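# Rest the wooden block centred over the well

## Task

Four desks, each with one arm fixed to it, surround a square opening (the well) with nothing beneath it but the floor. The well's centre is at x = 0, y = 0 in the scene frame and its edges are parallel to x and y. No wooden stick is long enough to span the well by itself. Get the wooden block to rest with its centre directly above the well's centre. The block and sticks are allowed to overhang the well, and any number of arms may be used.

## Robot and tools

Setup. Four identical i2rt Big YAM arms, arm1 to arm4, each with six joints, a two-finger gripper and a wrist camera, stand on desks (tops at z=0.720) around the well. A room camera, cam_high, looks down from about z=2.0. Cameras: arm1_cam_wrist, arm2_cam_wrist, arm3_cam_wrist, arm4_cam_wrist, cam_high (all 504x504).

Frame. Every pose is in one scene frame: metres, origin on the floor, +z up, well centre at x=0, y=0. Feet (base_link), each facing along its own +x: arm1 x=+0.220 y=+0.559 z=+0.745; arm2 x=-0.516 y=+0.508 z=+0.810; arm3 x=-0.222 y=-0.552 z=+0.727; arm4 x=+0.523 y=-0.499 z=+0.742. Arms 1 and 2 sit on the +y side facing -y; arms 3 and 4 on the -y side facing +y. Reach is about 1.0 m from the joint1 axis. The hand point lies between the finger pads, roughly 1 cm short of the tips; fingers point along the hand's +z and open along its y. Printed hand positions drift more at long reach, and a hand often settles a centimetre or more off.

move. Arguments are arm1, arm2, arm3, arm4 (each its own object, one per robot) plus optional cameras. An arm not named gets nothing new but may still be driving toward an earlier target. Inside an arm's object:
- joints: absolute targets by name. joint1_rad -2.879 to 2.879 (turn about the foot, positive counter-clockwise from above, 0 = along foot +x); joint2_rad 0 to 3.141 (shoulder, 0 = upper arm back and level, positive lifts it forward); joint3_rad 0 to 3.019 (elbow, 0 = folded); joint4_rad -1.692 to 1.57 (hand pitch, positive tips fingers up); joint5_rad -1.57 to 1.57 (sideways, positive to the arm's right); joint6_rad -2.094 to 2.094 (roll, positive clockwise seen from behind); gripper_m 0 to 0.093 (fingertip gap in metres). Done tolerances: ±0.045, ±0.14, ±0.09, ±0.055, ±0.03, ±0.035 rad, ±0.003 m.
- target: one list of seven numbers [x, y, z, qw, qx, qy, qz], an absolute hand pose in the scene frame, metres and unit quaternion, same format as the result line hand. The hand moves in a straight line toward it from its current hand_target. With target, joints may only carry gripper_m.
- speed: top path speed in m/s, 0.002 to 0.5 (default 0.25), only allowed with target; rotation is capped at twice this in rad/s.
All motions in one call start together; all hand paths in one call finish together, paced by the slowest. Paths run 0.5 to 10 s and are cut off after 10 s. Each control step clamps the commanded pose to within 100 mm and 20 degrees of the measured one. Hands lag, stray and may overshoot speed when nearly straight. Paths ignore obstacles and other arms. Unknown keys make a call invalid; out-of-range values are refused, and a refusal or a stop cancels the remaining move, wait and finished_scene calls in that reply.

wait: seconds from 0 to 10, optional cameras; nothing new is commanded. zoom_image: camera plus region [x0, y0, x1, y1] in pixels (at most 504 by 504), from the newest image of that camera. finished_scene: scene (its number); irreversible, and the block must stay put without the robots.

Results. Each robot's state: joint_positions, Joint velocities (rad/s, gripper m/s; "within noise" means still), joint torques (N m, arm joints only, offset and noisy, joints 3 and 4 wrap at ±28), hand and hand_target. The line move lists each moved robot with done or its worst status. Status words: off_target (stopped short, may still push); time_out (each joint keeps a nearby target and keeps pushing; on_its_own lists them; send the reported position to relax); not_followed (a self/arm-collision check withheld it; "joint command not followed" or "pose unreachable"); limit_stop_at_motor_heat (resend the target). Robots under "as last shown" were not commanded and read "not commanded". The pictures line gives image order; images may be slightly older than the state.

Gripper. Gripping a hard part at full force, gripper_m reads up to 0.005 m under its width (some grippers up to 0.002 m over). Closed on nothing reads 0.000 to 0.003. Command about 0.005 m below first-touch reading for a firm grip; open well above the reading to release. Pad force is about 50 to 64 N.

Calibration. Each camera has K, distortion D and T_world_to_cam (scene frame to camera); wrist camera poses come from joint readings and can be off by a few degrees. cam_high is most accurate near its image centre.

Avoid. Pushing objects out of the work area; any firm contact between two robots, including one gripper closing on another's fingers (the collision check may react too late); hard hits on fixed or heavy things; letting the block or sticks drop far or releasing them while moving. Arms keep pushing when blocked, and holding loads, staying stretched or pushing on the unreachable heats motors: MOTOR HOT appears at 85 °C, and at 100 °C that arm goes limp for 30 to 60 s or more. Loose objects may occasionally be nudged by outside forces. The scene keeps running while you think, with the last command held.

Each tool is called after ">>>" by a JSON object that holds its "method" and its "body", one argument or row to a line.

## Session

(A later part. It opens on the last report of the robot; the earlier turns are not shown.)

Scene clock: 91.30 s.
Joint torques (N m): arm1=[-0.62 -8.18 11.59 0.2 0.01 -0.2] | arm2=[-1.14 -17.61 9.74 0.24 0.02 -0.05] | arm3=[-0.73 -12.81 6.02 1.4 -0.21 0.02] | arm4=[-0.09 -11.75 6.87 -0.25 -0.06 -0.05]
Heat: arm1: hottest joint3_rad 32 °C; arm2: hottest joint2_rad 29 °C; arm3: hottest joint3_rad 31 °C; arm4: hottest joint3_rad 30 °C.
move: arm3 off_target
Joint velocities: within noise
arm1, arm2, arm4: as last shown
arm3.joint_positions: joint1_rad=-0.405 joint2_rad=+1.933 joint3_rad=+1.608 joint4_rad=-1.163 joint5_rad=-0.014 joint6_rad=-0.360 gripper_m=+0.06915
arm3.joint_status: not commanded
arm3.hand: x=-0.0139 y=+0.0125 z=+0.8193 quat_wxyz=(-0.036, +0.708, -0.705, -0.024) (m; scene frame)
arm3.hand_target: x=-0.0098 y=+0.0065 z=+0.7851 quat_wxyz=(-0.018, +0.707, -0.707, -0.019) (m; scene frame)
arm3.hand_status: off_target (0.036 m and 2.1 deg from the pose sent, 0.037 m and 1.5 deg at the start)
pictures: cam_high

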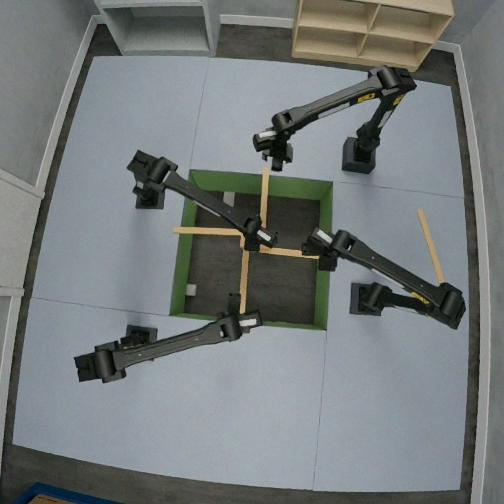

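>>> {"method": "move", "body": {
  "arm3": {"target":[-0.011,0.010,0.815,-0.0260,0.7066,-0.7066,-0.0260],"speed":0.05},
  "cameras": []
}}

>>> {"method": "move", "body": {
  "arm3": {"joints":{"gripper_m":0.078}},
  "cameras": ["cam_high"]
}}

>>> {"method": "zoom_image", "body": {
  "camera": "cam_high",
  "region": [210, 195, 290, 275]
}}

Scene clock: 92.77 s.
Joint torques (N m): arm1=[-0.62 -8.18 11.6 0.21 0.01 -0.2] | arm2=[-0.56 -16.73 9.8 0.09 -0.03 -0.03] | arm3=[-0.56 -14.74 8.47 -0.14 -0.42 0.04] | arm4=[-0.03 -11.75 6.89 -0.24 -0.06 -0.06]
Heat: arm1: hottest joint3_rad 32 °C; arm2: hottest joint2_rad 29 °C; arm3: hottest joint3_rad 31 °C; arm4: hottest joint3_rad 30 °C.
move: arm3 done
Joint velocities: within noise
arm1, arm2, arm4: as last shown
arm3.joint_positions: joint1_rad=-0.405 joint2_rad=+1.928 joint3_rad=+1.607 joint4_rad=-1.164 joint5_rad=-0.016 joint6_rad=-0.360 gripper_m=+0.06915
arm3.joint_status: not commanded
arm3.hand: x=-0.0141 y=+0.0123 z=+0.8218 quat_wxyz=(-0.036, +0.707, -0.705, -0.026) (m; scene frame)
arm3.hand_target: x=-0.0110 y=+0.0099 z=+0.8152 quat_wxyz=(-0.026, +0.707, -0.707, -0.026) (m; scene frame)
arm3.hand_status: done (0.008 m and 1.2 deg from the pose sent, 0.006 m and 1.1 deg at the start)
pictures: none
No camera images: "cameras" was empty.

Scene clock: 93.33 s.
Joint torques (N m): arm1=[-0.62 -8.23 11.62 0.2 0 -0.2] | arm2=[-0.56 -16.79 9.68 0.18 -0.03 -0.06] | arm3=[-0.5 -14.92 8.58 -0.14 -0.13 0.04] | arm4=[-0.15 -11.69 6.87 -0.27 -0.06 -0.06]
Heat: arm1: hottest joint3_rad 32 °C; arm2: hottest joint2_rad 29 °C; arm3: hottest joint3_rad 31 °C; arm4: hottest joint3_rad 30 °C.
move: arm3 done
Joint velocities: within noise
arm1, arm2, arm4: as last shown
arm3.joint_positions: joint1_rad=-0.406 joint2_rad=+1.932 joint3_rad=+1.605 joint4_rad=-1.165 joint5_rad=-0.024 joint6_rad=-0.360 gripper_m=+0.07788
arm3.joint_status: all done
arm3.hand: x=-0.0154 y=+0.0117 z=+0.8188 quat_wxyz=(-0.032, +0.707, -0.705, -0.028) (m; scene frame)
arm3.hand_target: x=-0.0109 y=+0.0099 z=+0.8150 quat_wxyz=(-0.026, +0.706, -0.707, -0.026) (m; scene frame)
arm3.hand_status: not commanded
pictures: cam_high

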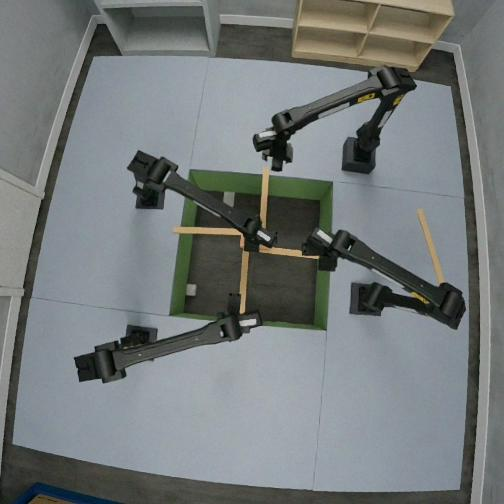

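Scaled by 6.300 from the camera's 504x504 image, which has a finer 720x720 frame.

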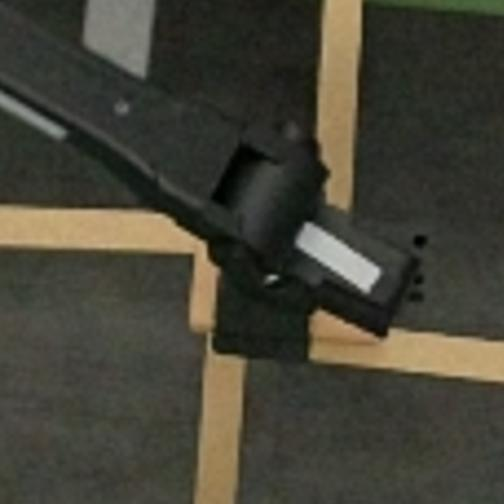

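Released, block stays. Open and lift.

>>> {"method": "move", "body": {
  "arm3": {"joints":{"gripper_m":0.093}},
  "cameras": []
}}

>>> {"method": "move", "body": {
  "arm3": {"target":[-0.012,0.013,0.89,-0.026,0.7066,-0.7066,-0.026],"speed":0.1},
  "cameras": ["cam_high"]
}}

>>> {"method": "zoom_image", "body": {
  "camera": "cam_high",
  "region": [210, 195, 290, 275]
}}

>>> {"method": "move", "body": {
  "arm3": {"target":[-0.02,-0.02,0.98,0,0.7071,-0.7071,0],"speed":0.2},
  "cameras": []
}}

>>> {"method": "move", "body": {
  "arm3": {"target":[-0.10,-0.25,1.0,0,0.7071,-0.7071,0],"speed":0.3},
  "cameras": ["cam_high"]
}}

>>> {"method": "zoom_image", "body": {
  "camera": "cam_high",
  "region": [210, 195, 290, 275]
}}

>>> {"method": "zoom_image", "body": {
  "camera": "cam_high",
  "region": [160, 150, 350, 340]
}}

Scene clock: 94.20 s.
Joint torques (N m): arm1=[-0.62 -8.18 11.62 0.21 0.01 -0.2] | arm2=[-1.2 -17.2 9.74 0.09 0 0] | arm3=[-0.5 -15.09 8.58 -0.14 -0.13 0.04] | arm4=[-0.03 -11.63 6.87 -0.24 -0.05 -0.05]
Heat: arm1: hottest joint3_rad 32 °C; arm2: hottest joint2_rad 29 °C; arm3: hottest joint3_rad 31 °C; arm4: hottest joint3_rad 30 °C.
move: arm3 done
Joint velocities: within noise
arm1, arm2, arm4: as last shown
arm3.joint_positions: joint1_rad=-0.406 joint2_rad=+1.932 joint3_rad=+1.605 joint4_rad=-1.165 joint5_rad=-0.024 joint6_rad=-0.360 gripper_m=+0.09281
arm3.joint_status: all done
arm3.hand: x=-0.0155 y=+0.0118 z=+0.8188 quat_wxyz=(-0.032, +0.707, -0.705, -0.028) (m; scene frame)
arm3.hand_target: x=-0.0110 y=+0.0099 z=+0.8150 quat_wxyz=(-0.026, +0.706, -0.707, -0.026) (m; scene frame)
arm3.hand_status: not commanded
pictures: none
No camera images: "cameras" was empty.

Scene clock: 95.70 s.
Joint torques (N m): arm1=[-0.62 -8.23 11.62 0.2 0 -0.2] | arm2=[-0.62 -17.32 9.74 0.05 -0.03 0.02] | arm3=[-0.15 -17.14 12 -0.28 -0.11 0.07] | arm4=[0.03 -11.63 6.89 -0.27 -0.06 -0.05]
Heat: arm1: hottest joint3_rad 32 °C; arm2: hottest joint2_rad 29 °C; arm3: hottest joint3_rad 31 °C; arm4: hottest joint3_rad 30 °C.
move: arm3 off_target
Joint velocities: within noise
arm1, arm2, arm4: as last shown
arm3.joint_positions: joint1_rad=-0.406 joint2_rad=+1.917 joint3_rad=+1.698 joint4_rad=-1.342 joint5_rad=-0.024 joint6_rad=-0.360 gripper_m=+0.09288
arm3.joint_status: not commanded
arm3.hand: x=-0.0194 y=+0.0013 z=+0.8609 quat_wxyz=(+0.000, +0.708, -0.706, -0.014) (m; scene frame)
arm3.hand_target: x=-0.0124 y=+0.0118 z=+0.8899 quat_wxyz=(-0.026, +0.707, -0.707, -0.026) (m; scene frame)
arm3.hand_status: off_target (0.032 m and 3.3 deg from the pose sent, 0.071 m and 0.8 deg at the start)
pictures: cam_high

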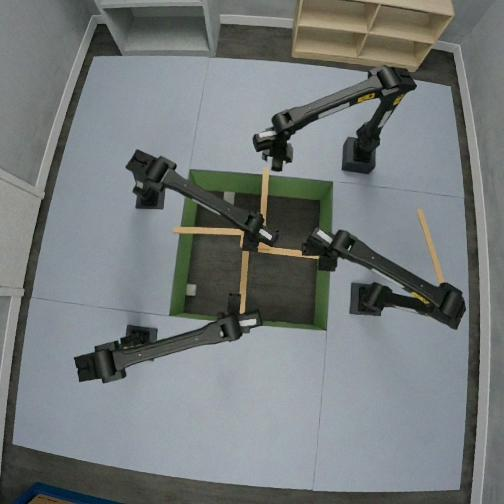

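Scaled by 6.300 from the camera's 504x504 image, which has a finer 720x720 frame.

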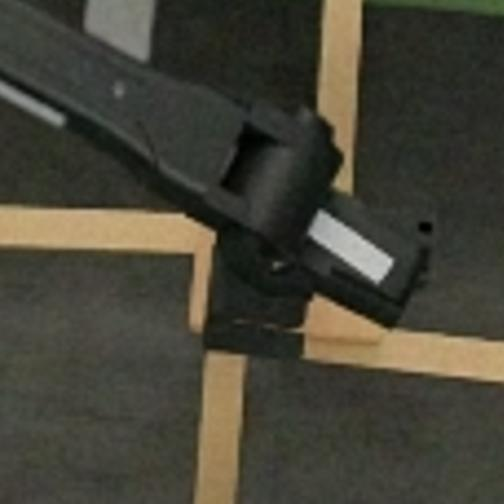

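Scene clock: 97.03 s.
Joint torques (N m): arm1=[-0.67 -8.18 11.62 0.2 0.01 -0.2] | arm2=[-1.08 -17.44 9.63 0.03 0.03 -0.02] | arm3=[-0.15 -15.03 12.16 -0.38 0.07 0.07] | arm4=[-0.03 -11.75 6.9 -0.24 -0.05 -0.05]
Heat: arm1: hottest joint3_rad 32 °C; arm2: hottest joint2_rad 29 °C; arm3: hottest joint3_rad 31 °C; arm4: hottest joint3_rad 30 °C.
move: arm3 off_target
Joint velocities: within noise
arm1, arm2, arm4: as last shown
arm3.joint_positions: joint1_rad=-0.406 joint2_rad=+1.839 joint3_rad=+1.853 joint4_rad=-1.622 joint5_rad=-0.002 joint6_rad=-0.360 gripper_m=+0.09288
arm3.joint_status: not commanded
arm3.hand: x=-0.0261 y=-0.0277 z=+0.9626 quat_wxyz=(+0.017, +0.708, -0.706, +0.006) (m; scene frame)
arm3.hand_target: x=-0.0202 y=-0.0207 z=+0.9799 quat_wxyz=(+0.000, +0.707, -0.707, +0.000) (m; scene frame)
arm3.hand_status: off_target (0.020 m and 2.1 deg from the pose sent, 0.121 m and 1.6 deg at the start)
pictures: none
No camera images: "cameras" was empty.

Scene clock: 98.70 s.
Joint torques (N m): arm1=[-0.56 -8.18 11.6 0.18 0.01 -0.2] | arm2=[-1.14 -16.67 9.91 0.14 -0.02 -0.02] | arm3=[-0.38 -7.41 8.66 -0.34 0.04 0] | arm4=[-0.09 -11.69 6.87 -0.23 -0.06 -0.06]
Heat: arm1: hottest joint3_rad 33 °C; arm2: hottest joint2_rad 29 °C; arm3: hottest joint3_rad 31 °C; arm4: hottest joint3_rad 30 °C.
move: arm3 done
Joint velocities: within noise
arm1, arm2, arm4: as last shown
arm3.joint_positions: joint1_rad=-0.422 joint2_rad=+1.199 joint3_rad=+1.224 joint4_rad=-1.597 joint5_rad=-0.001 joint6_rad=-0.370 gripper_m=+0.09288
arm3.joint_status: not commanded
arm3.hand: x=-0.1018 y=-0.2462 z=+0.9970 quat_wxyz=(+0.000, +0.706, -0.709, -0.001) (m; scene frame)
arm3.hand_target: x=-0.1000 y=-0.2500 z=+0.9999 quat_wxyz=(+0.000, +0.707, -0.707, +0.000) (m; scene frame)
arm3.hand_status: done (0.005 m and 0.3 deg from the pose sent, 0.237 m and 2.1 deg at the start)
pictures: cam_high

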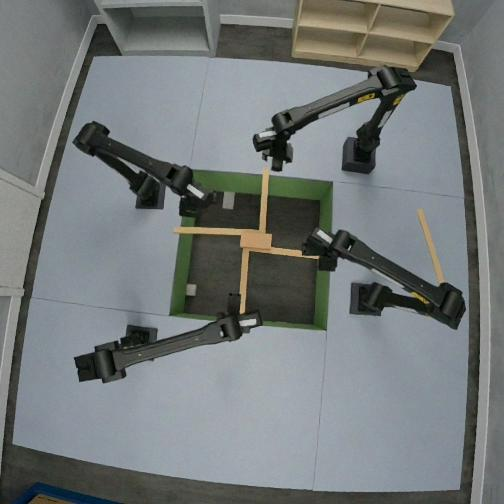

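Scaled by 6.300 from the camera's 504x504 image, which has a finer 720x720 frame.

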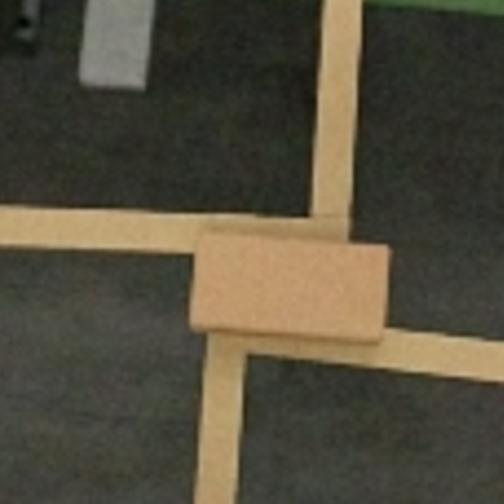

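Scaled by 2.653 from the camera's 504x504 image, which has a finer 720x720 frame.

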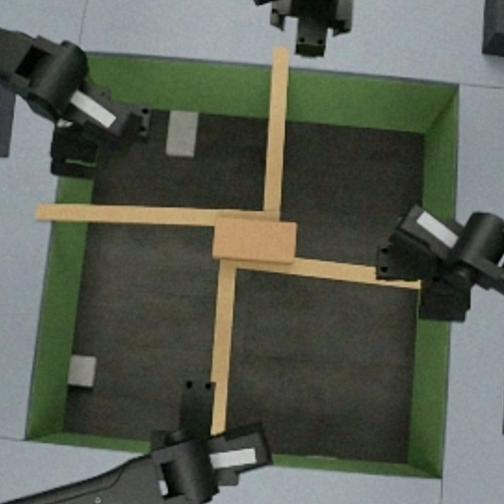

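>>> {"method": "wait", "body": {
  "seconds": 1,
  "cameras": []
}}

>>> {"method": "finished_scene", "body": {
  "scene": 2
}}

Scene clock: 99.90 s.
Joint torques (N m): arm1=[-0.62 -8.18 11.6 0.2 0.01 -0.2] | arm2=[-0.91 -17.08 9.57 0.08 -0.06 -0.03] | arm3=[-0.38 -7.41 8.66 -0.34 0.04 -0.02] | arm4=[0.09 -11.58 6.91 -0.21 -0.06 -0.05]
Heat: arm1: hottest joint3_rad 33 °C; arm2: hottest joint2_rad 29 °C; arm3: hottest joint3_rad 31 °C; arm4: hottest joint3_rad 30 °C.
Joint velocities: within noise
arm1.joint_positions: joint1_rad=-0.471 joint2_rad=+1.195 joint3_rad=+1.081 joint4_rad=-1.498 joint5_rad=+0.013 joint6_rad=-0.478 gripper_m=+0.07987
arm1.joint_status: not commanded
arm1.hand: x=+0.0688 y=+0.2812 z=+0.9596 quat_wxyz=(+0.006, -0.707, -0.706, -0.022) (m; scene frame)
arm1.hand_target: x=+0.0605 y=+0.2708 z=+0.9799 quat_wxyz=(+0.000, -0.707, -0.707, +0.000) (m; scene frame)
arm1.hand_status: not commanded
arm2.joint_positions: joint1_rad=+0.460 joint2_rad=+1.600 joint3_rad=+1.378 joint4_rad=-1.326 joint5_rad=+0.000 joint6_rad=-1.155 gripper_m=+0.07989
arm2.joint_status: not commanded
arm2.hand: x=-0.3251 y=+0.0672 z=+0.9805 quat_wxyz=(-0.004, -0.003, -1.000, +0.005) (m; scene frame)
arm2.hand_target: x=-0.3299 y=+0.0699 z=+0.9800 quat_wxyz=(+0.000, +0.000, -1.000, +0.000) (m; scene frame)
arm2.hand_status: not commanded
arm3.joint_positions: joint1_rad=-0.422 joint2_rad=+1.199 joint3_rad=+1.224 joint4_rad=-1.597 joint5_rad=-0.001 joint6_rad=-0.370 gripper_m=+0.09288
arm3.joint_status: not commanded
arm3.hand: x=-0.1018 y=-0.2462 z=+0.9970 quat_wxyz=(+0.000, +0.706, -0.708, -0.001) (m; scene frame)
arm3.hand_target: x=-0.1000 y=-0.2499 z=+0.9999 quat_wxyz=(+0.000, +0.707, -0.707, +0.000) (m; scene frame)
arm3.hand_status: done (0.005 m and 0.2 deg from the pose sent, 0.237 m and 2.1 deg at the start)
arm4.joint_positions: joint1_rad=+0.372 joint2_rad=+1.590 joint3_rad=+1.483 joint4_rad=-1.451 joint5_rad=+0.005 joint6_rad=-1.204 gripper_m=+0.07991
arm4.joint_status: not commanded
arm4.hand: x=+0.3589 y=-0.0474 z=+0.9594 quat_wxyz=(-0.004, +1.000, -0.006, -0.003) (m; scene frame)
arm4.hand_target: x=+0.3601 y=-0.0500 z=+0.9601 quat_wxyz=(+0.000, +1.000, +0.000, +0.000) (m; scene frame)
arm4.hand_status: not commanded
wait: 1.00 s; at rest by 0.07 s
pictures: none
No camera images: "cameras" was empty.

The scene is finished: the task was done.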